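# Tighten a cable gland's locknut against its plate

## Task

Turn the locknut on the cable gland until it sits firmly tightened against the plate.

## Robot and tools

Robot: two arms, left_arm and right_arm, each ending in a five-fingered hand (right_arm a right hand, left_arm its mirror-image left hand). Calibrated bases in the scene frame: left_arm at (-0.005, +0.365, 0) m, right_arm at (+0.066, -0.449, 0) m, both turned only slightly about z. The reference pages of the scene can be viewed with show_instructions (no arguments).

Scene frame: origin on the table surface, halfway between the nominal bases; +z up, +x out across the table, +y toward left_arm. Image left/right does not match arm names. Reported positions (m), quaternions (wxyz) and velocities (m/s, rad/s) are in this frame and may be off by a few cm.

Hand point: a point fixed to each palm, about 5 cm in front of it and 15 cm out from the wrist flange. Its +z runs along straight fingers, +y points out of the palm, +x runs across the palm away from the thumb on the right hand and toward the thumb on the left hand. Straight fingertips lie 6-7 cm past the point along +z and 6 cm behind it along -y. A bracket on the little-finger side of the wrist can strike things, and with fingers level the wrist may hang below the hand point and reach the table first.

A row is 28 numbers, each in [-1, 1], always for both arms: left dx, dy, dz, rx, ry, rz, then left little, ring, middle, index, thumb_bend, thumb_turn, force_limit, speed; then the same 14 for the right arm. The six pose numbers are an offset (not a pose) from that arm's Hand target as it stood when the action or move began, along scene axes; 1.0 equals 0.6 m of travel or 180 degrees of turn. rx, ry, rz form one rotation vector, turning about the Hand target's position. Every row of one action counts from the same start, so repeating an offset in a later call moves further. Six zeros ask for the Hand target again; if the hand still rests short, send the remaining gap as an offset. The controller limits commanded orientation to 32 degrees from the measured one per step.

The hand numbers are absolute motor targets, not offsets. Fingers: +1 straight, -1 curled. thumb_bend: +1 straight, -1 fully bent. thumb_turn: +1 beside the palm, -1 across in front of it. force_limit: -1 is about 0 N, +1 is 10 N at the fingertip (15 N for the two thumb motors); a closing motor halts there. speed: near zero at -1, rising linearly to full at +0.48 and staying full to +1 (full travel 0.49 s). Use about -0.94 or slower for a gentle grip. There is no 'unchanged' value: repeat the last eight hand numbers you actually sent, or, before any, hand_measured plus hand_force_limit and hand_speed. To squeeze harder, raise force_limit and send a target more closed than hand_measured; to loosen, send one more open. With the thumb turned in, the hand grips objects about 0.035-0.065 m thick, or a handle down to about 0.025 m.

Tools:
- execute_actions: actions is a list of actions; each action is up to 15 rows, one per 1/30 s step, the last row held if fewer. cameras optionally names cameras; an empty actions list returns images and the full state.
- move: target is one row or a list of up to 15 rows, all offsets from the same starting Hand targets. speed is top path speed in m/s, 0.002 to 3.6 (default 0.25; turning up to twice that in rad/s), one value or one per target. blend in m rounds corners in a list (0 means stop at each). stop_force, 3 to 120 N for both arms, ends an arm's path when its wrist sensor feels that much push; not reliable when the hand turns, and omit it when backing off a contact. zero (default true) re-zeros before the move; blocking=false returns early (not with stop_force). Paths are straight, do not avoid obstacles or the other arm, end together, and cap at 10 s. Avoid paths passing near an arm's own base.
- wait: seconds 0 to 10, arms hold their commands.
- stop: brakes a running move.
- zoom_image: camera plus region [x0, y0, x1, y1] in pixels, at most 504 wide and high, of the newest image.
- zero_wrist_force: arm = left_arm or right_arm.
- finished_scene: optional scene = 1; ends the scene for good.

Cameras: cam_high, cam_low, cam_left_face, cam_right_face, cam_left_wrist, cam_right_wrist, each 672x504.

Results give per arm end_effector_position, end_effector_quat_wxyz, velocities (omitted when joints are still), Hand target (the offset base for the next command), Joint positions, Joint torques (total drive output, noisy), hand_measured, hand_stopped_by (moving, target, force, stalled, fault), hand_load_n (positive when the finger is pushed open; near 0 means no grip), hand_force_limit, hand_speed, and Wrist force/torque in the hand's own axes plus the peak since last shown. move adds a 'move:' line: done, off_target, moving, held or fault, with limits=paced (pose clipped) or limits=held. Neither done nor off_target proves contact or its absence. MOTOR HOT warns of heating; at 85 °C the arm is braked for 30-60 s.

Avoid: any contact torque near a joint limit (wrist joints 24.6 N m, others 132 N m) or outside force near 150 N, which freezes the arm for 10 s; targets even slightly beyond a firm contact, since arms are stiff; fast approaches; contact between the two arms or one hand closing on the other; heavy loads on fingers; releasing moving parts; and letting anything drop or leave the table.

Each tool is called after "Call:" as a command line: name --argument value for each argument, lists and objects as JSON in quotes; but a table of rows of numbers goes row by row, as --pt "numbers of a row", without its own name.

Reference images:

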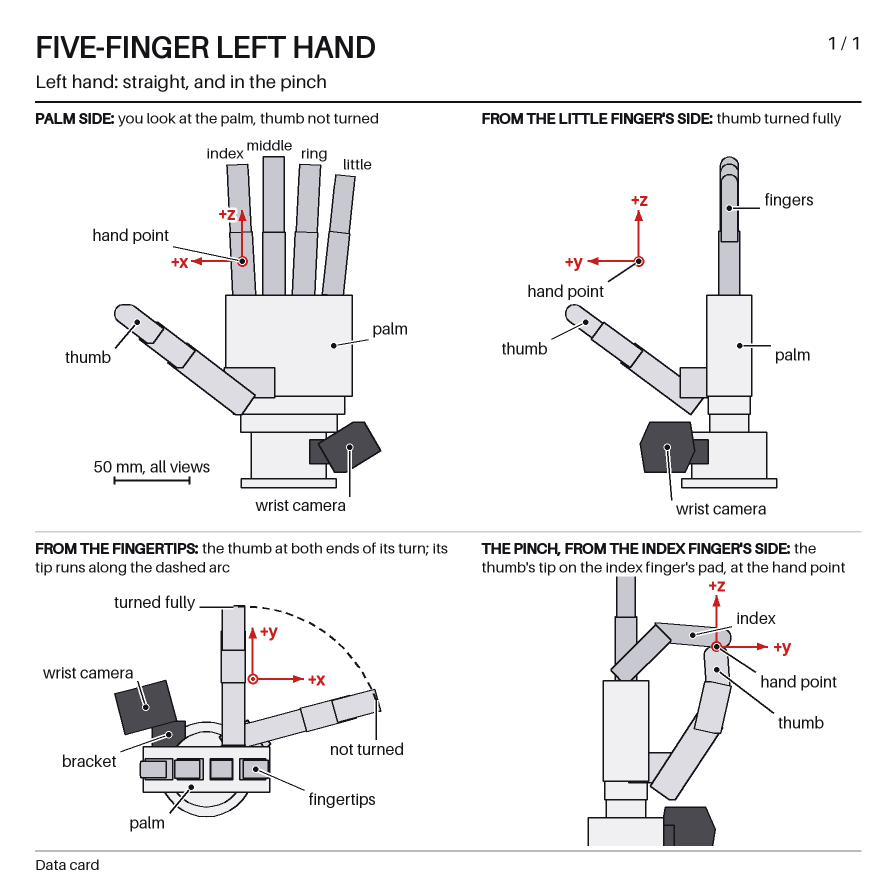

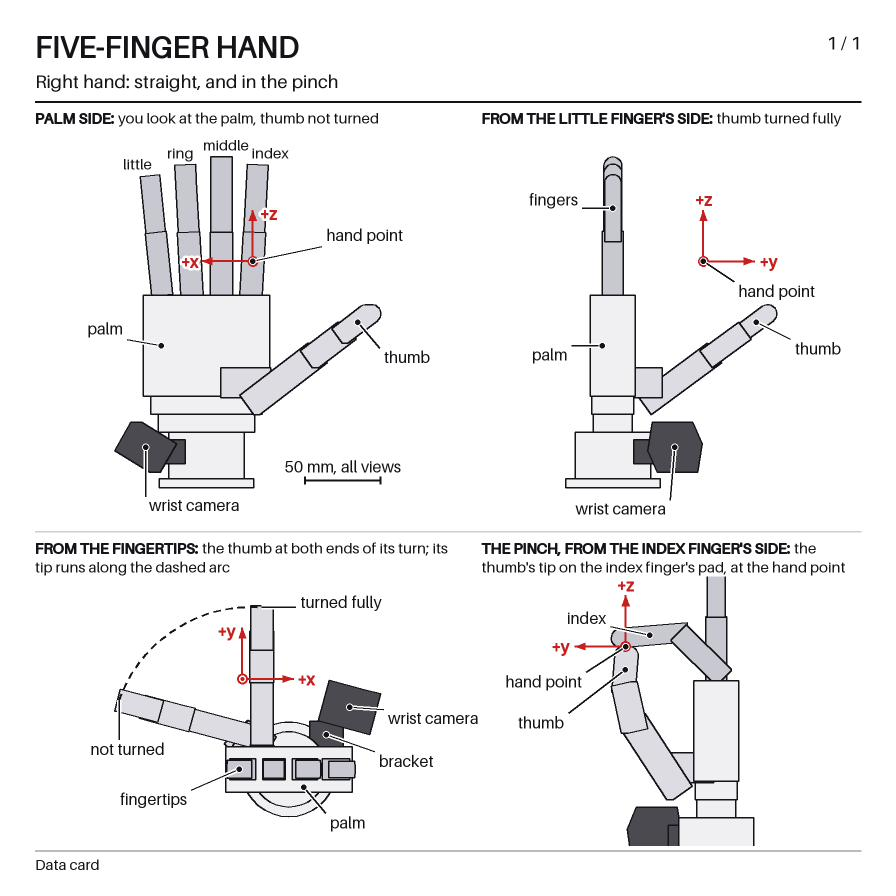

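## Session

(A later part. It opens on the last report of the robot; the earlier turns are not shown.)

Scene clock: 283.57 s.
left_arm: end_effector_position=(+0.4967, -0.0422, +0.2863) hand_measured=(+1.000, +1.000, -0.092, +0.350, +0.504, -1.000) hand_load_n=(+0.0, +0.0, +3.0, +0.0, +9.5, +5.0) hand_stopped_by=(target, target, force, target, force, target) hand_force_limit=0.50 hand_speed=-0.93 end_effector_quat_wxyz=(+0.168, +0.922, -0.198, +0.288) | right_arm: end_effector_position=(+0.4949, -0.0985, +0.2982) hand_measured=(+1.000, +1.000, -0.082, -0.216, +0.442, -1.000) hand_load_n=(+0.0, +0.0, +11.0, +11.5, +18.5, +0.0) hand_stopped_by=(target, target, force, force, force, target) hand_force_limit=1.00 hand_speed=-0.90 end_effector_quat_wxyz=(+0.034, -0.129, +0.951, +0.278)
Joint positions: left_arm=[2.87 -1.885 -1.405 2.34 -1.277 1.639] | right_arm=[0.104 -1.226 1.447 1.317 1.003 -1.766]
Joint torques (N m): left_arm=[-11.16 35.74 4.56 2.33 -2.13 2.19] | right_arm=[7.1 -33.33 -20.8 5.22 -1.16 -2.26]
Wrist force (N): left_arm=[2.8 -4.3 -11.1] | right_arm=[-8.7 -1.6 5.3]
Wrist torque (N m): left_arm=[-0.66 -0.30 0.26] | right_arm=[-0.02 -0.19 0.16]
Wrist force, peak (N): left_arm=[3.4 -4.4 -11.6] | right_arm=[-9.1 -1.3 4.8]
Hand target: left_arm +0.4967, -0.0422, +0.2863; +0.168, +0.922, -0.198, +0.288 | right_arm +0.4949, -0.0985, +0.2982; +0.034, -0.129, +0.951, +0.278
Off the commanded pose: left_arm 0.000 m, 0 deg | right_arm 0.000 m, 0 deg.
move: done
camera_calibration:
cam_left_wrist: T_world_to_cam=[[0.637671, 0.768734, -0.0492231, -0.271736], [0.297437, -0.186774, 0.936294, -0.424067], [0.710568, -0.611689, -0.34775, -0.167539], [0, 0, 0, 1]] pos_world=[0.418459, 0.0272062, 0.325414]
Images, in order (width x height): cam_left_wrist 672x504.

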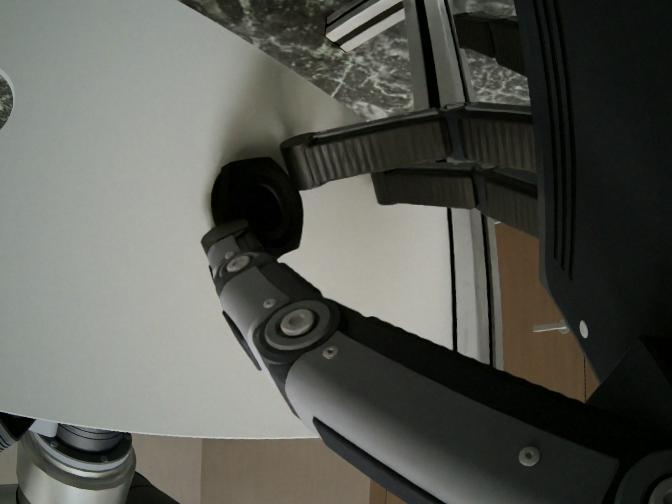

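Call:
move --pt "-0.0028 0.0001 0.0050 0.0030 -0.0555 0 1 1 -0.2 0.35 0.35 -1 0.5 -0.93 0 0 0 0 0 0 1 1 -0.35 -0.35 0.2 -1 1.0 -0.9" --pt "-0.0064 0.0001 0.0094 0.0060 -0.1109 0 1 1 -0.2 0.35 0.35 -1 0.5 -0.93 0 0 0 0 0 0 1 1 -0.35 -0.35 0.2 -1 1.0 -0.9" --speed 0.08 --blend 0.001 --cameras '["cam_left_wrist"]'

Call:
zoom_image --camera "cam_left_wrist" --region '[180, 100, 400, 290]'

Scene clock: 286.60 s.
left_arm: end_effector_position=(+0.4928, -0.0422, +0.2919) hand_measured=(+1.000, +1.000, -0.092, +0.350, +0.504, -1.000) hand_load_n=(+0.0, +0.0, +2.0, +0.0, +10.0, +6.5) hand_stopped_by=(target, target, force, target, force, target) hand_force_limit=0.50 hand_speed=-0.93 end_effector_quat_wxyz=(+0.122, +0.860, -0.226, +0.441) | right_arm: end_effector_position=(+0.4949, -0.0985, +0.2982) hand_measured=(+1.000, +1.000, -0.082, -0.216, +0.442, -1.000) hand_load_n=(-0.5, +0.0, +11.0, +11.5, +18.5, +0.0) hand_stopped_by=(target, target, force, force, force, target) hand_force_limit=1.00 hand_speed=-0.90 end_effector_quat_wxyz=(+0.034, -0.129, +0.951, +0.278)
Joint positions: left_arm=[2.828 -1.736 -1.637 2.741 -1.387 1.692] | right_arm=[0.104 -1.226 1.447 1.317 1.003 -1.766]
Joint torques (N m): left_arm=[-9.23 28.93 6.22 3.22 -2.8 2.37] | right_arm=[7.03 -34.41 -21.2 5.03 -0.25 -2.14]
Wrist force (N): left_arm=[5.8 -4.4 -13.2] | right_arm=[-11.1 -0.4 5.7]
Wrist torque (N m): left_arm=[-0.88 -0.43 0.39] | right_arm=[0.01 -0.21 0.18]
Wrist force, peak (N): left_arm=[5.5 -4.4 -13.4] | right_arm=[-11.5 -0.5 5.7]
Hand target: left_arm +0.4928, -0.0422, +0.2919; +0.122, +0.860, -0.226, +0.441 | right_arm +0.4949, -0.0985, +0.2982; +0.034, -0.129, +0.951, +0.278
Off the commanded pose: left_arm 0.000 m, 0 deg | right_arm 0.000 m, 0 deg.
move: done
camera_calibration:
cam_left_wrist: T_world_to_cam=[[0.613663, 0.767436, 0.185634, -0.325865], [-0.0394361, -0.205024, 0.977962, -0.275065], [0.788583, -0.607459, -0.0955506, -0.274684], [0, 0, 0, 1]] pos_world=[0.405735, 0.0268266, 0.303249]
Images, in order (width x height): cam_left_wrist 672x504.

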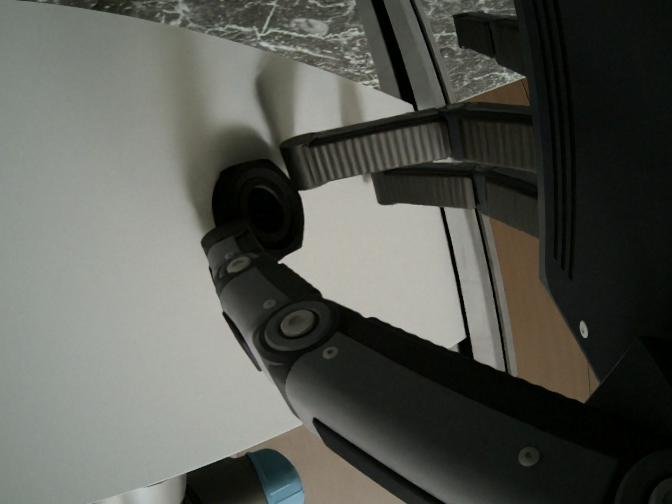

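Scaled by 2.291 from the camera's 672x504 image, which has a finer 960x720 frame.

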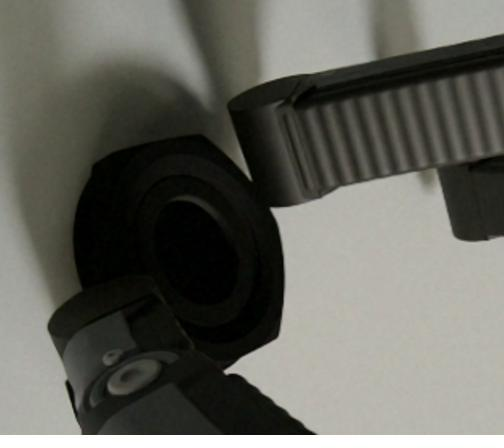

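Call:
move --pt "-0.0043 0.0001 0.0037 0.0030 -0.0555 0 1 1 -0.2 0.35 0.35 -1 0.5 -0.93 0 0 0 0 0 0 1 1 -0.35 -0.35 0.2 -1 1.0 -0.9" --pt "-0.0092 0.0000 0.0066 0.0060 -0.1109 0 1 1 -0.2 0.35 0.35 -1 0.5 -0.93 0 0 0 0 0 0 1 1 -0.35 -0.35 0.2 -1 1.0 -0.9" --pt "-0.0145 0.0000 0.0086 0.0090 -0.1664 0 1 1 -0.2 0.35 0.35 -1 0.5 -0.93 0 0 0 0 0 0 1 1 -0.35 -0.35 0.2 -1 1.0 -0.9" --speed 0.08 --blend 0.001 --cameras '["cam_left_wrist"]'

Call:
zoom_image --camera "cam_left_wrist" --region '[180, 100, 400, 290]'

Scene clock: 290.63 s.
left_arm: end_effector_position=(+0.4841, -0.0422, +0.2971) hand_measured=(+1.000, +1.000, -0.092, +0.350, +0.504, -1.000) hand_load_n=(+0.5, +0.0, +1.0, -0.5, +9.0, +10.0) hand_stopped_by=(target, target, force, target, force, target) hand_force_limit=0.50 hand_speed=-0.93 end_effector_quat_wxyz=(+0.047, +0.718, -0.256, +0.645) | right_arm: end_effector_position=(+0.4949, -0.0985, +0.2982) hand_measured=(+1.000, +1.000, -0.082, -0.216, +0.442, -1.000) hand_load_n=(+0.0, +0.0, +11.0, +11.0, +19.0, +0.5) hand_stopped_by=(target, target, force, force, force, target) hand_force_limit=1.00 hand_speed=-0.90 end_effector_quat_wxyz=(+0.034, -0.129, +0.951, +0.278)
Joint positions: left_arm=[2.782 -1.604 -1.97 3.411 -1.502 1.852] | right_arm=[0.104 -1.226 1.447 1.317 1.003 -1.766]
Joint torques (N m): left_arm=[-7.46 23.97 7.97 3.63 -3.19 2.43] | right_arm=[5.89 -37.58 -23.62 5.39 0.44 -2.19]
Wrist force (N): left_arm=[10.6 -5.2 -11.3] | right_arm=[-13.9 2.4 7.3]
Wrist torque (N m): left_arm=[-1.06 -0.36 0.42] | right_arm=[0.10 -0.24 0.23]
Wrist force, peak (N): left_arm=[10.6 -5.0 -11.5] | right_arm=[-14.1 2.7 7.7]
Hand target: left_arm +0.4841, -0.0422, +0.2971; +0.047, +0.718, -0.256, +0.645 | right_arm +0.4949, -0.0985, +0.2982; +0.034, -0.129, +0.951, +0.278
Off the commanded pose: left_arm 0.000 m, 0 deg | right_arm 0.000 m, 0 deg.
move: done
camera_calibration:
cam_left_wrist: T_world_to_cam=[[0.433538, 0.757657, 0.487853, -0.324462], [-0.520881, -0.231075, 0.821759, -0.00208278], [0.735342, -0.610377, 0.294469, -0.357535], [0, 0, 0, 1]] pos_world=[0.402492, 0.0271188, 0.265284]
Images, in order (width x height): cam_left_wrist 672x504.

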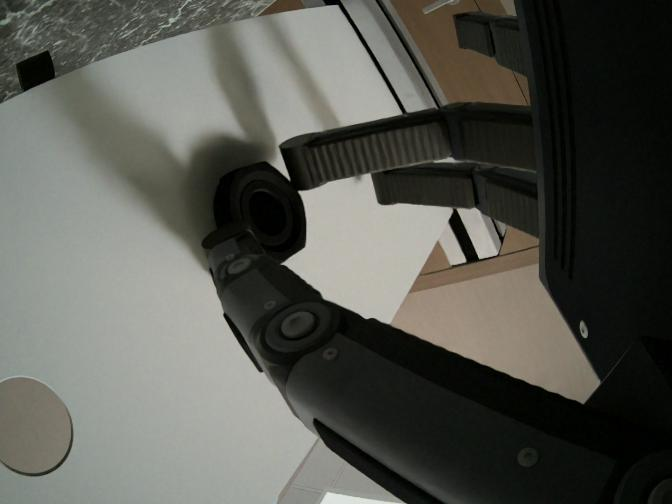

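Scaled by 2.291 from the camera's 672x504 image, which has a finer 960x720 frame.

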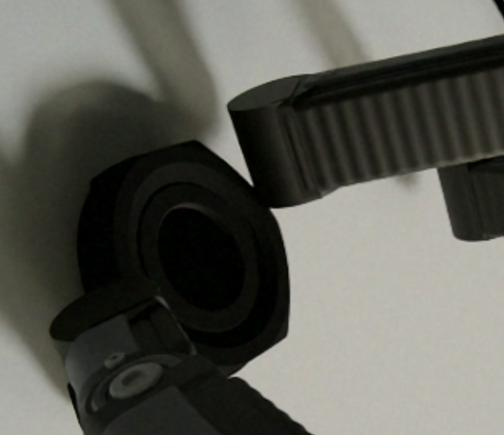

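Call:
move --target '[-0.0010,0.0002,0.0006,0,0,0, 1,1,-0.2,0.35,0.35,-1,0.5,-0.93, 0,0,0,0,0,0, 1,1,-0.35,-0.35,0.2,-1,1.0,-0.9]' --speed 0.01 --cameras '["cam_left_wrist"]'

Call:
zoom_image --camera "cam_left_wrist" --region '[180, 100, 400, 290]'

Scene clock: 292.17 s.
left_arm: end_effector_position=(+0.4835, -0.0421, +0.2974) hand_measured=(+1.000, +1.000, -0.092, +0.350, +0.504, -1.000) hand_load_n=(+0.0, +0.0, +2.0, +0.0, +7.0, +5.5) hand_stopped_by=(target, target, force, target, force, target) hand_force_limit=0.50 hand_speed=-0.93 end_effector_quat_wxyz=(+0.047, +0.718, -0.256, +0.645) | right_arm: end_effector_position=(+0.4949, -0.0985, +0.2982) hand_measured=(+1.000, +1.000, -0.082, -0.216, +0.442, -1.000) hand_load_n=(+0.0, +0.0, +11.5, +12.0, +18.5, +0.0) hand_stopped_by=(target, target, force, force, force, target) hand_force_limit=1.00 hand_speed=-0.90 end_effector_quat_wxyz=(+0.034, -0.129, +0.951, +0.278)
Joint positions: left_arm=[2.781 -1.603 -1.971 3.41 -1.503 1.852] | right_arm=[0.104 -1.226 1.447 1.317 1.003 -1.766]
Joint torques (N m): left_arm=[-7.7 28.09 9.56 -0.68 -2.68 1] | right_arm=[5.47 -38.1 -24.15 5.63 0.67 -2.14]
Wrist force (N): left_arm=[5.6 -3.7 -4.2] | right_arm=[-13.2 2.8 8.4]
Wrist torque (N m): left_arm=[-0.82 -0.25 0.49] | right_arm=[0.08 -0.22 0.21]
Wrist force, peak (N): left_arm=[10.6 -5.5 -11.6] | right_arm=[-14.5 2.2 7.8]
Hand target: left_arm +0.4835, -0.0421, +0.2974; +0.047, +0.718, -0.256, +0.645 | right_arm +0.4949, -0.0985, +0.2982; +0.034, -0.129, +0.951, +0.278
Off the commanded pose: left_arm 0.000 m, 0 deg | right_arm 0.000 m, 0 deg.
move: done
camera_calibration:
cam_left_wrist: T_world_to_cam=[[0.433414, 0.757649, 0.487976, -0.324499], [-0.521015, -0.231151, 0.821653, -0.00256527], [0.73532, -0.610358, 0.294562, -0.35724], [0, 0, 0, 1]] pos_world=[0.401992, 0.0272188, 0.265685]
Images, in order (width x height): cam_left_wrist 672x504.

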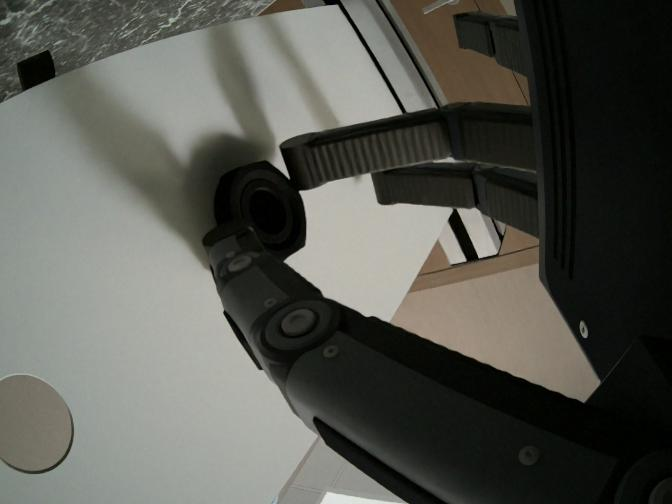

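Scaled by 2.291 from the camera's 672x504 image, which has a finer 960x720 frame.

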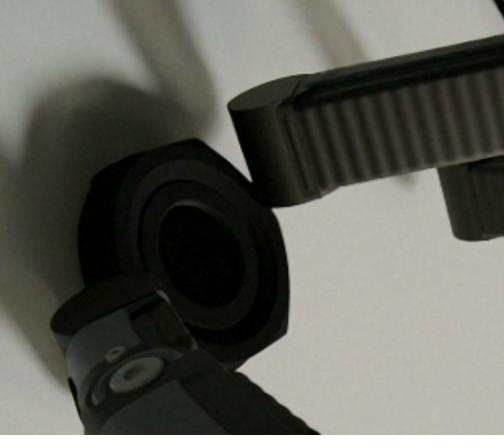

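Call:
move --pt "0 0 0 0 0 0 1 1 0.05 0.35 0.60 -1 0.2 -0.3 0 0 0 0 0 0 1 1 -0.35 -0.35 0.2 -1 1.0 -0.9" --pt "0 0.0133 0 0 0 0 1 1 0.05 0.35 0.60 -1 0.2 -0.3 0 0 0 0 0 0 1 1 -0.35 -0.35 0.2 -1 1.0 -0.9" --speed 0.05 --cameras '["cam_left_wrist"]'

Call:
zoom_image --camera "cam_left_wrist" --region '[180, 130, 340, 280]'

Scene clock: 294.17 s.
left_arm: end_effector_position=(+0.4835, -0.0341, +0.2974) hand_measured=(+1.000, +1.000, +0.050, +0.350, +0.598, -1.000) hand_load_n=(+0.5, +0.0, +0.5, +0.0, +0.0, +0.0) hand_stopped_by=(target, target, target, target, target, target) hand_force_limit=0.20 hand_speed=-0.30 end_effector_quat_wxyz=(+0.047, +0.718, -0.256, +0.645) | right_arm: end_effector_position=(+0.4949, -0.0985, +0.2982) hand_measured=(+1.000, +1.000, -0.082, -0.216, +0.442, -1.000) hand_load_n=(+0.0, +0.0, +11.0, +12.0, +18.5, +0.5) hand_stopped_by=(target, target, force, force, force, target) hand_force_limit=1.00 hand_speed=-0.90 end_effector_quat_wxyz=(+0.034, -0.129, +0.951, +0.278)
Joint positions: left_arm=[2.803 -1.59 -1.984 3.41 -1.482 1.855] | right_arm=[0.104 -1.226 1.447 1.317 1.003 -1.766]
Joint torques (N m): left_arm=[10.31 31.48 10.33 3.74 2.49 1.81] | right_arm=[6.19 -39.37 -25.39 5.19 1.41 -2.1]
Wrist force (N): left_arm=[4.4 -1.6 3.5] | right_arm=[-9.3 3.8 6.1]
Wrist torque (N m): left_arm=[-0.53 -0.10 0.54] | right_arm=[0.04 -0.20 0.25]
Wrist force, peak (N): left_arm=[6.2 -3.7 -4.2] | right_arm=[-13.2 2.8 8.2]
Hand target: left_arm +0.4835, -0.0341, +0.2974; +0.047, +0.718, -0.256, +0.645 | right_arm +0.4949, -0.0985, +0.2982; +0.034, -0.129, +0.951, +0.278
Off the commanded pose: left_arm 0.000 m, 0 deg | right_arm 0.000 m, 0 deg.
move: done
camera_calibration:
cam_left_wrist: T_world_to_cam=[[0.433479, 0.757678, 0.487873, -0.330441], [-0.52096, -0.231057, 0.821714, -0.000832517], [0.735321, -0.610358, 0.294561, -0.352345], [0, 0, 0, 1]] pos_world=[0.401892, 0.0351188, 0.265685]
Images, in order (width x height): cam_left_wrist 672x504.

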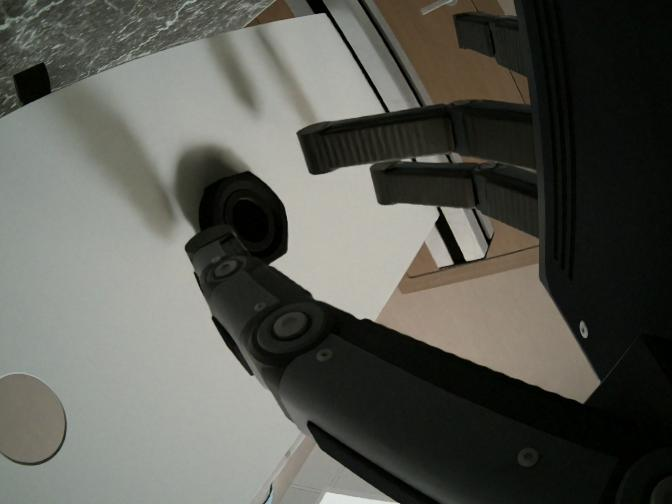

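Scaled by 3.150 from the camera's 672x504 image, which has a finer 960x720 frame.

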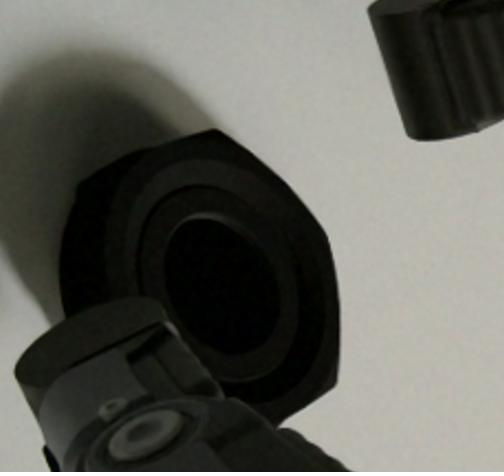

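Call:
move --target '[0,0,0,0,0,0, 1,1,0.05,0.35,0.60,-1,0.2,-0.3, 0,0.0005,0,0,0,0, 1,1,-0.35,-0.35,0.2,-1,1.0,-0.9]' --speed 0.01

Call:
move --target '[0,0,0,0,0,0, 1,1,0.05,0.35,0.60,-1,0.2,-0.3, 0,0.0005,0,0,0,0, 1,1,-0.35,-0.35,0.2,-1,1.0,-0.9]' --speed 0.01

Scene clock: 295.13 s.
left_arm: end_effector_position=(+0.4835, -0.0341, +0.2974) hand_measured=(+1.000, +1.000, +0.050, +0.350, +0.598, -1.000) hand_load_n=(+0.0, +0.0, +0.0, +0.0, +0.0, +0.0) hand_stopped_by=(target, target, target, target, target, target) hand_force_limit=0.20 hand_speed=-0.30 end_effector_quat_wxyz=(+0.047, +0.718, -0.256, +0.645) | right_arm: end_effector_position=(+0.4949, -0.0982, +0.2982) hand_measured=(+1.000, +1.000, -0.082, -0.216, +0.442, -1.000) hand_load_n=(+0.0, +0.0, +10.5, +11.5, +18.0, +0.0) hand_stopped_by=(target, target, force, force, force, target) hand_force_limit=1.00 hand_speed=-0.90 end_effector_quat_wxyz=(+0.034, -0.129, +0.951, +0.278)
Joint positions: left_arm=[2.803 -1.59 -1.984 3.41 -1.481 1.855] | right_arm=[0.104 -1.226 1.446 1.317 1.003 -1.766]
Joint torques (N m): left_arm=[9 30.37 9.09 3.84 2.45 1.94] | right_arm=[10.15 -21.45 -26.45 1.48 0.01 1.69]
Wrist force (N): left_arm=[4.4 -1.5 3.8] | right_arm=[-7.4 -5.3 -0.1]
Wrist torque (N m): left_arm=[-0.54 -0.10 0.54] | right_arm=[-0.20 -0.08 0.07]
Wrist force, peak (N): left_arm=[4.5 -1.7 3.7] | right_arm=[-9.6 3.8 6.0]
Hand target: left_arm +0.4835, -0.0341, +0.2974; +0.047, +0.718, -0.256, +0.645 | right_arm +0.4949, -0.0982, +0.2982; +0.034, -0.129, +0.951, +0.278
Off the commanded pose: left_arm 0.000 m, 0 deg | right_arm 0.000 m, 0 deg.
move: done

Scene clock: 295.83 s.
left_arm: end_effector_position=(+0.4835, -0.0341, +0.2974) hand_measured=(+1.000, +1.000, +0.050, +0.350, +0.598, -1.000) hand_load_n=(+0.0, +0.0, +0.0, +0.0, +0.0, +0.0) hand_stopped_by=(target, target, target, target, target, target) hand_force_limit=0.20 hand_speed=-0.30 end_effector_quat_wxyz=(+0.047, +0.718, -0.256, +0.645) | right_arm: end_effector_position=(+0.4949, -0.0979, +0.2982) hand_measured=(+1.000, +1.000, -0.082, -0.216, +0.442, -1.000) hand_load_n=(+0.0, +0.0, +10.0, +11.0, +17.5, -1.0) hand_stopped_by=(target, target, force, force, force, target) hand_force_limit=1.00 hand_speed=-0.90 end_effector_quat_wxyz=(+0.034, -0.129, +0.951, +0.278)
Joint positions: left_arm=[2.803 -1.59 -1.984 3.41 -1.481 1.855] | right_arm=[0.105 -1.226 1.446 1.317 1.003 -1.765]
Joint torques (N m): left_arm=[10.1 31.76 9.47 3.61 2.46 1.81] | right_arm=[16.15 -20.93 -27.8 1.01 -1.96 1.5]
Wrist force (N): left_arm=[4.3 -1.5 3.8] | right_arm=[-5.4 -13.6 -8.4]
Wrist torque (N m): left_arm=[-0.54 -0.08 0.53] | right_arm=[-0.41 0.06 -0.08]
Wrist force, peak (N): left_arm=[4.6 -1.6 3.8] | right_arm=[-5.4 -13.6 -8.4]
Hand target: left_arm +0.4835, -0.0341, +0.2974; +0.047, +0.718, -0.256, +0.645 | right_arm +0.4949, -0.0979, +0.2982; +0.034, -0.129, +0.951, +0.278
Off the commanded pose: left_arm 0.000 m, 0 deg | right_arm 0.000 m, 0 deg.
move: done

Call:
move --target '[0.0249,0.0002,-0.0307,-0.0216,0.3996,0, 1,1,0.03,0.35,0.58,-1,0.2,-0.3, 0,-0.0007,0,0,0,0, 1,1,-0.35,-0.35,0.2,-1,1.0,-0.9]' --speed 0.3 --cameras '["cam_left_wrist"]'

Call:
zoom_image --camera "cam_left_wrist" --region '[180, 100, 400, 290]'

Scene clock: 299.33 s.
left_arm: end_effector_position=(+0.4985, -0.0340, +0.2790) hand_measured=(+1.000, +1.000, +0.030, +0.350, +0.580, -1.000) hand_load_n=(+0.0, +0.0, +0.0, +0.0, +0.0, +0.0) hand_stopped_by=(target, target, target, target, target, target) hand_force_limit=0.20 hand_speed=-0.30 end_effector_quat_wxyz=(+0.212, +0.958, -0.159, +0.109) | right_arm: end_effector_position=(+0.4949, -0.0983, +0.2982) hand_measured=(+1.000, +1.000, -0.082, -0.216, +0.442, -1.000) hand_load_n=(+0.0, +0.0, +10.5, +11.5, +18.0, +0.0) hand_stopped_by=(target, target, force, force, force, target) hand_force_limit=1.00 hand_speed=-0.90 end_effector_quat_wxyz=(+0.034, -0.129, +0.951, +0.278)
Joint positions: left_arm=[2.929 -2.069 -1.178 1.925 -1.155 1.648] | right_arm=[0.104 -1.226 1.447 1.317 1.003 -1.766]
Joint torques (N m): left_arm=[10.11 35.63 28.8 -4.44 3.02 1.92] | right_arm=[-3.54 -44.75 -1.77 6.25 -2.38 -2.69]
Wrist force (N): left_arm=[0.8 1.4 1.3] | right_arm=[-8.1 -2.1 0.5]
Wrist torque (N m): left_arm=[-0.05 0.04 0.06] | right_arm=[-0.09 -0.10 0.21]
Wrist force, peak (N): left_arm=[4.2 -1.6 4.0] | right_arm=[-5.6 -14.3 -9.0]
Hand target: left_arm +0.4985, -0.0340, +0.2790; +0.212, +0.958, -0.159, +0.109 | right_arm +0.4949, -0.0983, +0.2982; +0.034, -0.129, +0.951, +0.278
Off the commanded pose: left_arm 0.000 m, 0 deg | right_arm 0.000 m, 0 deg.
move: done
camera_calibration:
cam_left_wrist: T_world_to_cam=[[0.569762, 0.765082, -0.300034, -0.175906], [0.627222, -0.16894, 0.760297, -0.530963], [0.531002, -0.621376, -0.576132, -0.0133865], [0, 0, 0, 1]] pos_world=[0.440364, 0.0365634, 0.3432]
Images, in order (width x height): cam_left_wrist 672x504.

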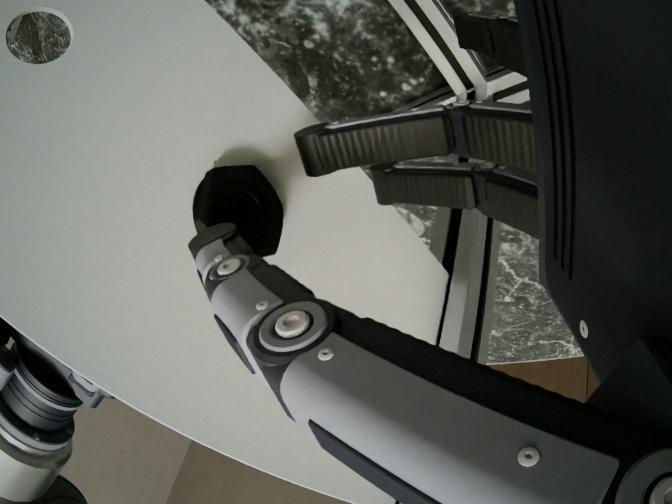

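Scaled by 2.291 from the camera's 672x504 image, which has a finer 960x720 frame.

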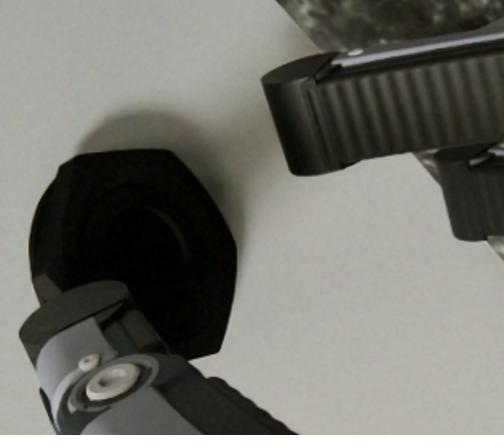

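Call:
move --target '[0,-0.0160,0,0,0,0, 1,1,0.03,0.35,0.58,-1,0.2,-0.3, 0,0,0,0,0,0, 1,1,-0.35,-0.35,0.2,-1,1.0,-0.9]' --speed 0.015 --stop_force 3.5

Call:
execute_actions --actions '[[[0,0,0,0,0,0, 1,1,-0.2,0.35,0.54,-1,-0.5,-0.93, 0,0,0,0,0,0, 1,1,-0.35,-0.35,0.2,-1,1.0,-0.9]],[[0,0,0,0,0,0, 1,1,-0.2,0.35,0.54,-1,-0.5,-0.93, 0,0,0,0,0,0, 1,1,-0.35,-0.35,0.2,-1,1.0,-0.9]]]' --cameras '["cam_left_wrist"]'

Call:
zoom_image --camera "cam_left_wrist" --region '[180, 100, 400, 290]'

Scene clock: 301.23 s.
left_arm: end_effector_position=(+0.4985, -0.0416, +0.2790) hand_measured=(+1.000, +1.000, +0.030, +0.350, +0.580, -1.000) hand_load_n=(+0.0, +0.0, +0.0, +0.0, -0.5, -1.0) hand_stopped_by=(target, target, target, target, target, target) hand_force_limit=0.20 hand_speed=-0.30 end_effector_quat_wxyz=(+0.212, +0.958, -0.159, +0.109) | right_arm: end_effector_position=(+0.4949, -0.0983, +0.2982) hand_measured=(+1.000, +1.000, -0.082, -0.216, +0.442, -1.000) hand_load_n=(+0.0, +0.0, +11.0, +11.5, +18.0, +0.0) hand_stopped_by=(target, target, force, force, force, target) hand_force_limit=1.00 hand_speed=-0.90 end_effector_quat_wxyz=(+0.034, -0.129, +0.951, +0.278)
Joint positions: left_arm=[2.914 -2.078 -1.163 1.925 -1.159 1.632] | right_arm=[0.104 -1.226 1.447 1.317 1.003 -1.766]
Joint torques (N m): left_arm=[9.3 51.75 7.77 -0.43 3.25 1.95] | right_arm=[-3.22 -44.39 -2.63 6.41 -0.56 -2.73]
Wrist force (N): left_arm=[0.3 -1.0 -0.7] | right_arm=[-8.0 -2.3 0.4]
Wrist torque (N m): left_arm=[-0.22 0.05 0.09] | right_arm=[-0.12 -0.11 0.20]
Wrist force, peak (N): left_arm=[-0.2 -5.9 -4.3] | right_arm=[-8.4 -2.6 1.0]
Hand target: left_arm +0.4984, -0.0416, +0.2790; +0.212, +0.958, -0.159, +0.109 (not the last commanded pose) | right_arm +0.4949, -0.0983, +0.2982; +0.034, -0.129, +0.951, +0.278
Off the commanded pose: left_arm 0.002 m, 0 deg | right_arm 0.000 m, 0 deg.
move: contact (left_arm)

Scene clock: 302.43 s.
left_arm: end_effector_position=(+0.4984, -0.0416, +0.2790) hand_measured=(+1.000, +1.000, -0.100, +0.350, +0.540, -1.000) hand_load_n=(+0.0, +0.0, +2.5, +0.0, +0.0, +0.0) hand_stopped_by=(target, target, force, target, target, target) hand_force_limit=-0.50 hand_speed=-0.93 end_effector_quat_wxyz=(+0.212, +0.958, -0.159, +0.109) | right_arm: end_effector_position=(+0.4949, -0.0983, +0.2982) hand_measured=(+1.000, +1.000, -0.082, -0.216, +0.442, -1.000) hand_load_n=(+0.0, +0.0, +10.5, +11.5, +18.0, +0.0) hand_stopped_by=(target, target, force, force, force, target) hand_force_limit=1.00 hand_speed=-0.90 end_effector_quat_wxyz=(+0.034, -0.129, +0.951, +0.278)
Joint positions: left_arm=[2.914 -2.078 -1.163 1.925 -1.159 1.632] | right_arm=[0.104 -1.226 1.447 1.317 1.003 -1.766]
Joint torques (N m): left_arm=[7.57 48.48 9.9 -1.71 1.01 1.67] | right_arm=[-2.19 -45.07 -2.52 6.56 0.35 -2.51]
Wrist force (N): left_arm=[-0.1 -2.6 2.9] | right_arm=[-8.0 -2.2 0.6]
Wrist torque (N m): left_arm=[-0.06 0.05 0.13] | right_arm=[-0.11 -0.14 0.22]
Wrist force, peak (N): left_arm=[-0.4 -2.7 3.2] | right_arm=[-8.5 -2.3 0.6]
Hand target: left_arm +0.4984, -0.0416, +0.2790; +0.212, +0.958, -0.159, +0.109 | right_arm +0.4949, -0.0983, +0.2982; +0.034, -0.129, +0.951, +0.278
Off the commanded pose: left_arm 0.000 m, 0 deg | right_arm 0.000 m, 0 deg.
Step readings (end_effector_position of left_arm | right_arm):
0: (+0.4985, -0.0416, +0.2790) | (+0.4949, -0.0983, +0.2982)
1: (+0.4985, -0.0416, +0.2790) | (+0.4949, -0.0983, +0.2982)
2: (+0.4985, -0.0416, +0.2790) | (+0.4949, -0.0983, +0.2982)
4: (+0.4984, -0.0416, +0.2790) | (+0.4949, -0.0983, +0.2982)
8: (+0.4984, -0.0416, +0.2790) | (+0.4949, -0.0983, +0.2982)
15: (+0.4984, -0.0416, +0.2790) | (+0.4949, -0.0983, +0.2982)
16: (+0.4984, -0.0416, +0.2790) | (+0.4949, -0.0983, +0.2982)
17: (+0.4984, -0.0416, +0.2790) | (+0.4949, -0.0983, +0.2982)
19: (+0.4984, -0.0416, +0.2790) | (+0.4949, -0.0983, +0.2982)
23: (+0.4984, -0.0416, +0.2790) | (+0.4949, -0.0983, +0.2982)
30: (+0.4984, -0.0416, +0.2790) | (+0.4949, -0.0983, +0.2982)
camera_calibration:
cam_left_wrist: T_world_to_cam=[[0.569818, 0.765018, -0.300092, -0.170093], [0.627286, -0.169017, 0.760227, -0.532249], [0.530867, -0.621434, -0.576194, -0.0180267], [0, 0, 0, 1]] pos_world=[0.440364, 0.0289632, 0.343199]
Images, in order (width x height): cam_left_wrist 672x504.

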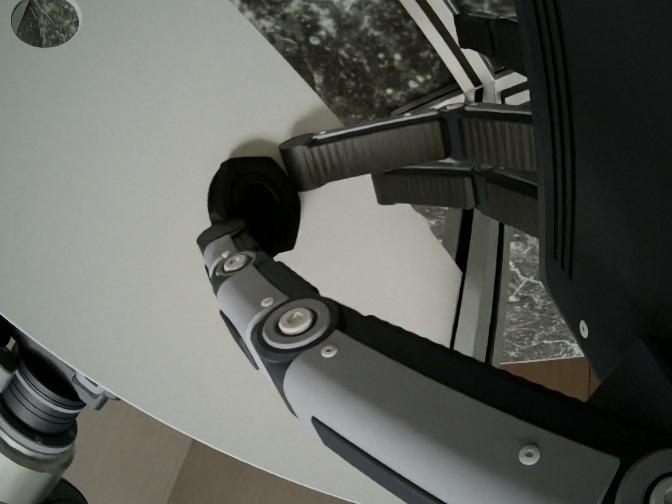

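Scaled by 2.291 from the camera's 672x504 image, which has a finer 960x720 frame.

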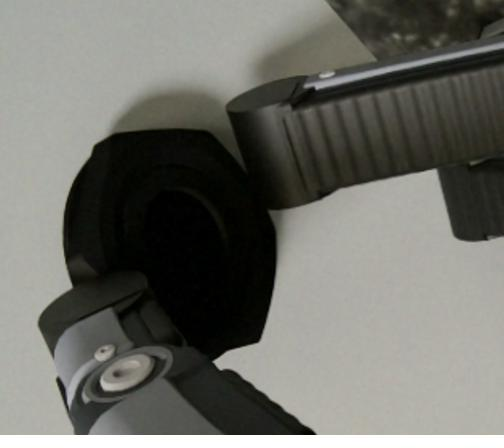

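Call:
move --target '[0,-0.0060,0,0,0,0, 1,1,-0.2,0.35,0.54,-1,-0.5,-0.93, 0,0,0,0,0,0, 1,1,-0.35,-0.35,0.2,-1,1.0,-0.9]' --speed 0.01 --stop_force 3.5

Call:
execute_actions --actions '[[[0,0,0,0,0,0, 1,1,-0.2,0.35,0.36,-1,-0.3,-0.93, 0,0,0,0,0,0, 1,1,-0.35,-0.35,0.2,-1,1.0,-0.9]],[[0,0,0,0,0,0, 1,1,-0.2,0.35,0.35,-1,0.7,-0.93, 0,0,0,0,0,0, 1,1,-0.35,-0.35,0.2,-1,1.0,-0.9]]]' --cameras '["cam_left_wrist"]'

Call:
zoom_image --camera "cam_left_wrist" --region '[180, 100, 400, 290]'

Scene clock: 303.87 s.
left_arm: end_effector_position=(+0.4984, -0.0419, +0.2790) hand_measured=(+1.000, +1.000, -0.100, +0.350, +0.540, -1.000) hand_load_n=(+0.0, +0.0, +2.5, +0.0, +1.0, +0.0) hand_stopped_by=(target, target, force, target, target, target) hand_force_limit=-0.50 hand_speed=-0.93 end_effector_quat_wxyz=(+0.212, +0.958, -0.159, +0.109) | right_arm: end_effector_position=(+0.4949, -0.0983, +0.2982) hand_measured=(+1.000, +1.000, -0.082, -0.216, +0.442, -1.000) hand_load_n=(+0.0, +0.0, +10.0, +11.5, +18.0, +0.0) hand_stopped_by=(target, target, force, force, force, target) hand_force_limit=1.00 hand_speed=-0.90 end_effector_quat_wxyz=(+0.034, -0.129, +0.951, +0.278)
Joint positions: left_arm=[2.914 -2.078 -1.162 1.925 -1.159 1.631] | right_arm=[0.104 -1.226 1.447 1.317 1.003 -1.766]
Joint torques (N m): left_arm=[7.85 53.6 9.1 -2.22 4.05 1.9] | right_arm=[-2.75 -42.74 -2.08 6.22 0.39 -2.49]
Wrist force (N): left_arm=[-0.6 -3.6 1.5] | right_arm=[-8.4 -2.4 0.0]
Wrist torque (N m): left_arm=[-0.08 0.04 0.20] | right_arm=[-0.17 -0.09 0.19]
Wrist force, peak (N): left_arm=[-1.5 -7.6 0.4] | right_arm=[-8.7 -2.4 0.4]
Hand target: left_arm +0.4984, -0.0419, +0.2790; +0.212, +0.958, -0.159, +0.109 (not the last commanded pose) | right_arm +0.4949, -0.0983, +0.2982; +0.034, -0.129, +0.951, +0.278
Off the commanded pose: left_arm 0.003 m, 0 deg | right_arm 0.000 m, 0 deg.
move: contact (left_arm)

Scene clock: 305.07 s.
left_arm: end_effector_position=(+0.4984, -0.0419, +0.2790) hand_measured=(+1.000, +1.000, -0.100, +0.350, +0.492, -1.000) hand_load_n=(+0.0, +0.0, +4.5, +0.0, +11.5, +0.5) hand_stopped_by=(target, target, force, target, force, target) hand_force_limit=0.70 hand_speed=-0.93 end_effector_quat_wxyz=(+0.212, +0.958, -0.159, +0.109) | right_arm: end_effector_position=(+0.4949, -0.0983, +0.2982) hand_measured=(+1.000, +1.000, -0.082, -0.216, +0.442, -1.000) hand_load_n=(+0.0, +0.0, +9.5, +11.5, +18.5, +1.0) hand_stopped_by=(target, target, force, force, force, target) hand_force_limit=1.00 hand_speed=-0.90 end_effector_quat_wxyz=(+0.034, -0.129, +0.951, +0.278)
Joint positions: left_arm=[2.914 -2.078 -1.162 1.925 -1.159 1.631] | right_arm=[0.104 -1.226 1.447 1.317 1.003 -1.766]
Joint torques (N m): left_arm=[7.16 43.49 9.28 -2.56 1 1.7] | right_arm=[-1.19 -43.69 -2.79 6.45 0.14 -2.5]
Wrist force (N): left_arm=[-1.6 -0.6 -6.6] | right_arm=[-7.5 -3.4 1.4]
Wrist torque (N m): left_arm=[-0.29 -0.06 0.16] | right_arm=[-0.10 -0.11 0.20]
Wrist force, peak (N): left_arm=[-1.5 0.4 -7.2] | right_arm=[-8.6 -2.6 0.0]
Hand target: left_arm +0.4984, -0.0419, +0.2790; +0.212, +0.958, -0.159, +0.109 | right_arm +0.4949, -0.0983, +0.2982; +0.034, -0.129, +0.951, +0.278
Off the commanded pose: left_arm 0.000 m, 0 deg | right_arm 0.000 m, 0 deg.
Step readings (end_effector_position of left_arm | right_arm):
0: (+0.4984, -0.0419, +0.2790) | (+0.4949, -0.0983, +0.2982)
1: (+0.4984, -0.0419, +0.2790) | (+0.4949, -0.0983, +0.2982)
2: (+0.4984, -0.0419, +0.2790) | (+0.4949, -0.0983, +0.2982)
4: (+0.4984, -0.0419, +0.2790) | (+0.4949, -0.0983, +0.2982)
8: (+0.4984, -0.0419, +0.2790) | (+0.4949, -0.0983, +0.2982)
15: (+0.4984, -0.0419, +0.2790) | (+0.4949, -0.0983, +0.2982)
16: (+0.4984, -0.0419, +0.2790) | (+0.4949, -0.0983, +0.2982)
17: (+0.4984, -0.0419, +0.2790) | (+0.4949, -0.0983, +0.2982)
19: (+0.4984, -0.0419, +0.2790) | (+0.4949, -0.0983, +0.2982)
23: (+0.4984, -0.0419, +0.2790) | (+0.4949, -0.0983, +0.2982)
30: (+0.4984, -0.0419, +0.2790) | (+0.4949, -0.0983, +0.2982)
camera_calibration:
cam_left_wrist: T_world_to_cam=[[0.569818, 0.765018, -0.300092, -0.169787], [0.627286, -0.169017, 0.760227, -0.532316], [0.530867, -0.621434, -0.576194, -0.0182753], [0, 0, 0, 1]] pos_world=[0.440364, 0.0285632, 0.343199]
Images, in order (width x height): cam_left_wrist 672x504.

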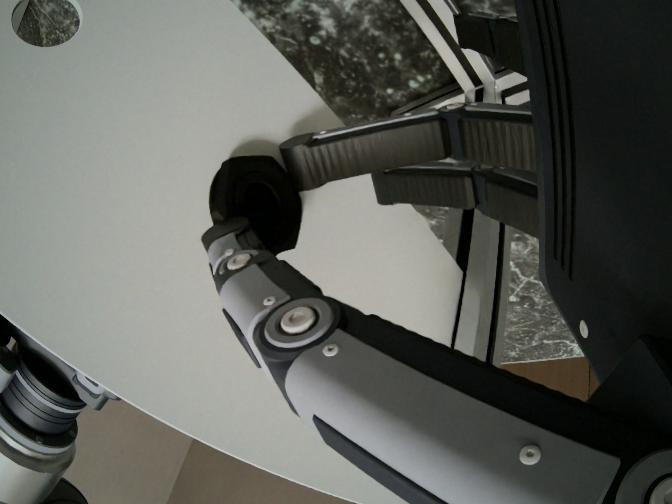

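Scaled by 2.291 from the camera's 672x504 image, which has a finer 960x720 frame.

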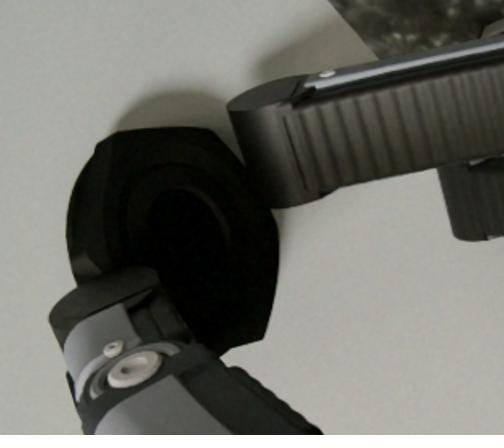

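Call:
move --pt "-0.0008 0 0.0058 0.0030 -0.0555 0 1 1 -0.2 0.35 0.35 -1 0.7 -0.93 0 0 0 0 0 0 1 1 -0.35 -0.35 0.2 -1 1.0 -0.9" --pt "-0.0027 0 0.01135 0.0060 -0.1109 0 1 1 -0.2 0.35 0.35 -1 0.7 -0.93 0 0 0 0 0 0 1 1 -0.35 -0.35 0.2 -1 1.0 -0.9" --pt "-0.0054 0 0.0165 0.0090 -0.1664 0 1 1 -0.2 0.35 0.35 -1 0.7 -0.93 0 0 0 0 0 0 1 1 -0.35 -0.35 0.2 -1 1.0 -0.9" --pt "-0.0090 0 0.0211 0.0120 -0.2219 0 1 1 -0.2 0.35 0.35 -1 0.7 -0.93 0 0 0 0 0 0 1 1 -0.35 -0.35 0.2 -1 1.0 -0.9" --speed 0.08 --blend 0.001 --cameras '["cam_left_wrist"]'

Call:
zoom_image --camera "cam_left_wrist" --region '[180, 100, 400, 290]'

Scene clock: 310.37 s.
left_arm: end_effector_position=(+0.4930, -0.0419, +0.2917) hand_measured=(+1.000, +1.000, -0.100, +0.350, +0.492, -1.000) hand_load_n=(+0.0, +0.0, +2.5, +0.0, +7.5, +5.0) hand_stopped_by=(target, target, force, target, force, target) hand_force_limit=0.70 hand_speed=-0.93 end_effector_quat_wxyz=(+0.127, +0.867, -0.224, +0.426) | right_arm: end_effector_position=(+0.4949, -0.0983, +0.2982) hand_measured=(+1.000, +1.000, -0.082, -0.216, +0.442, -1.000) hand_load_n=(+0.0, +0.0, +11.5, +12.0, +18.0, +0.0) hand_stopped_by=(target, target, force, force, force, target) hand_force_limit=1.00 hand_speed=-0.90 end_effector_quat_wxyz=(+0.034, -0.129, +0.951, +0.278)
Joint positions: left_arm=[2.832 -1.748 -1.614 2.698 -1.376 1.685] | right_arm=[0.104 -1.226 1.447 1.317 1.003 -1.766]
Joint torques (N m): left_arm=[-10.84 30.99 7.91 3.6 -2.01 2.07] | right_arm=[-1.23 -41.18 -4.79 6.22 0.6 -2.34]
Wrist force (N): left_arm=[3.0 -7.9 -13.4] | right_arm=[-13.3 -2.4 4.1]
Wrist torque (N m): left_arm=[-0.96 -0.41 0.45] | right_arm=[-0.06 -0.16 0.19]
Wrist force, peak (N): left_arm=[3.7 -8.0 -13.5] | right_arm=[-13.3 -2.4 4.1]
Hand target: left_arm +0.4930, -0.0419, +0.2917; +0.127, +0.867, -0.224, +0.426 | right_arm +0.4949, -0.0983, +0.2982; +0.034, -0.129, +0.951, +0.278
Off the commanded pose: left_arm 0.000 m, 0 deg | right_arm 0.000 m, 0 deg.
move: done
camera_calibration:
cam_left_wrist: T_world_to_cam=[[0.619886, 0.767739, 0.162229, -0.32231], [-0.00465945, -0.203137, 0.979139, -0.292172], [0.784678, -0.607711, -0.122345, -0.26505], [0, 0, 0, 1]] pos_world=[0.406413, 0.0270253, 0.305938]
Images, in order (width x height): cam_left_wrist 672x504.

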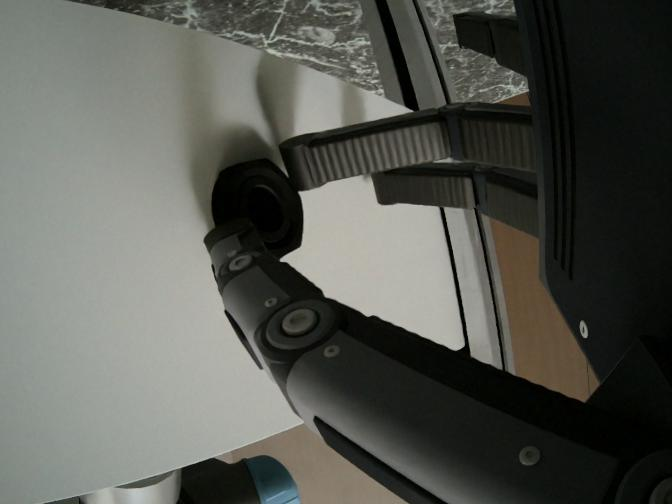

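Scaled by 2.291 from the camera's 672x504 image, which has a finer 960x720 frame.

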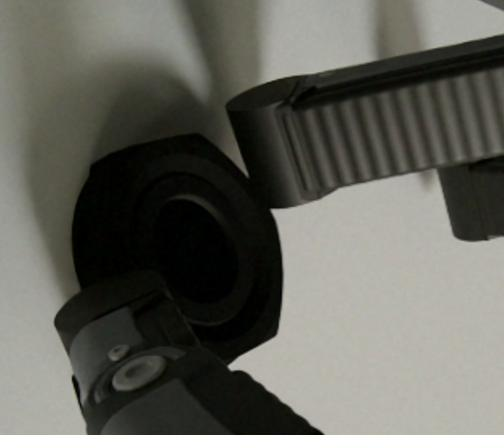

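Call:
move --pt "-0.0047 0.0003 0.0043 0.0030 -0.0555 0 1 1 -0.2 0.35 0.35 -1 0.7 -0.93 0 0 0 0 0 0 1 1 -0.35 -0.35 0.2 -1 1.0 -0.9" --pt "-0.0098 0.0004 0.0075 0.0060 -0.1109 0 1 1 -0.2 0.35 0.35 -1 0.7 -0.93 0 0 0 0 0 0 1 1 -0.35 -0.35 0.2 -1 1.0 -0.9" --pt "-0.01525 0.0004 0.0097 0.0090 -0.1664 0 1 1 -0.2 0.35 0.35 -1 0.7 -0.93 0 0 0 0 0 0 1 1 -0.35 -0.35 0.2 -1 1.0 -0.9" --pt "-0.0210 0.0004 0.0108 0.0120 -0.2219 0 1 1 -0.2 0.35 0.35 -1 0.7 -0.93 0 0 0 0 0 0 1 1 -0.35 -0.35 0.2 -1 1.0 -0.9" --speed 0.08 --blend 0.001 --cameras '["cam_left_wrist"]'

Call:
zoom_image --camera "cam_left_wrist" --region '[180, 100, 400, 290]'

Scene clock: 315.77 s.
left_arm: end_effector_position=(+0.4804, -0.0417, +0.2982) hand_measured=(+1.000, +1.000, -0.100, +0.350, +0.492, -1.000) hand_load_n=(+0.0, +0.0, +0.5, +0.0, +5.0, +2.5) hand_stopped_by=(target, target, force, target, force, target) hand_force_limit=0.70 hand_speed=-0.93 end_effector_quat_wxyz=(+0.027, +0.672, -0.262, +0.693) | right_arm: end_effector_position=(+0.4949, -0.0983, +0.2982) hand_measured=(+1.000, +1.000, -0.082, -0.216, +0.442, -1.000) hand_load_n=(+0.0, +0.0, +11.5, +12.0, +17.5, -0.5) hand_stopped_by=(target, target, force, force, force, target) hand_force_limit=1.00 hand_speed=-0.90 end_effector_quat_wxyz=(+0.034, -0.129, +0.951, +0.278)
Joint positions: left_arm=[2.777 -1.593 -2.052 3.606 -1.512 1.906] | right_arm=[0.104 -1.226 1.447 1.317 1.003 -1.766]
Joint torques (N m): left_arm=[-10.62 15.43 13.2 6.26 -1.75 1.91] | right_arm=[0.72 -39.68 -7.94 6 0.6 -2.52]
Wrist force (N): left_arm=[0.0 -9.2 -9.3] | right_arm=[-14.8 -0.3 4.0]
Wrist torque (N m): left_arm=[-1.19 -0.27 0.66] | right_arm=[-0.05 -0.16 0.21]
Wrist force, peak (N): left_arm=[3.7 -8.1 -13.9] | right_arm=[-14.8 -0.3 4.4]
Hand target: left_arm +0.4804, -0.0417, +0.2981; +0.027, +0.672, -0.262, +0.693 | right_arm +0.4949, -0.0983, +0.2982; +0.034, -0.129, +0.951, +0.278
Off the commanded pose: left_arm 0.000 m, 0 deg | right_arm 0.000 m, 0 deg.
move: done
camera_calibration:
cam_left_wrist: T_world_to_cam=[[0.361407, 0.753747, 0.548862, -0.307551], [-0.629559, -0.236947, 0.73994, 0.071548], [0.687779, -0.612961, 0.388894, -0.360317], [0, 0, 0, 1]] pos_world=[0.404013, 0.027909, 0.255987]
Images, in order (width x height): cam_left_wrist 672x504.

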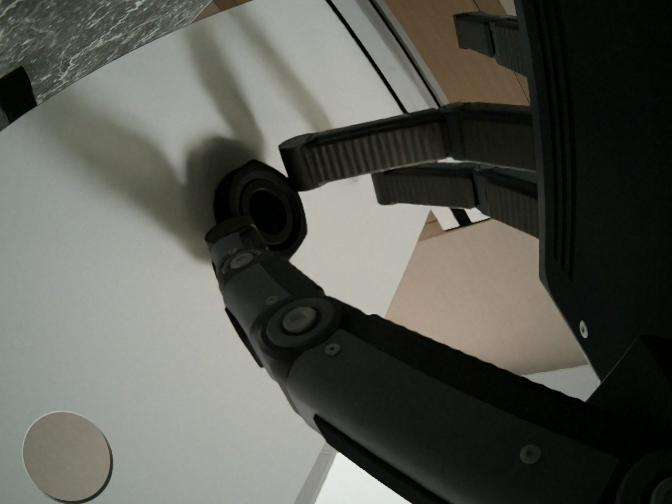

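Scaled by 2.291 from the camera's 672x504 image, which has a finer 960x720 frame.

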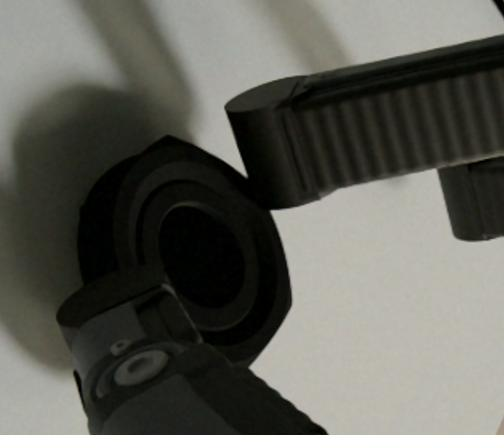

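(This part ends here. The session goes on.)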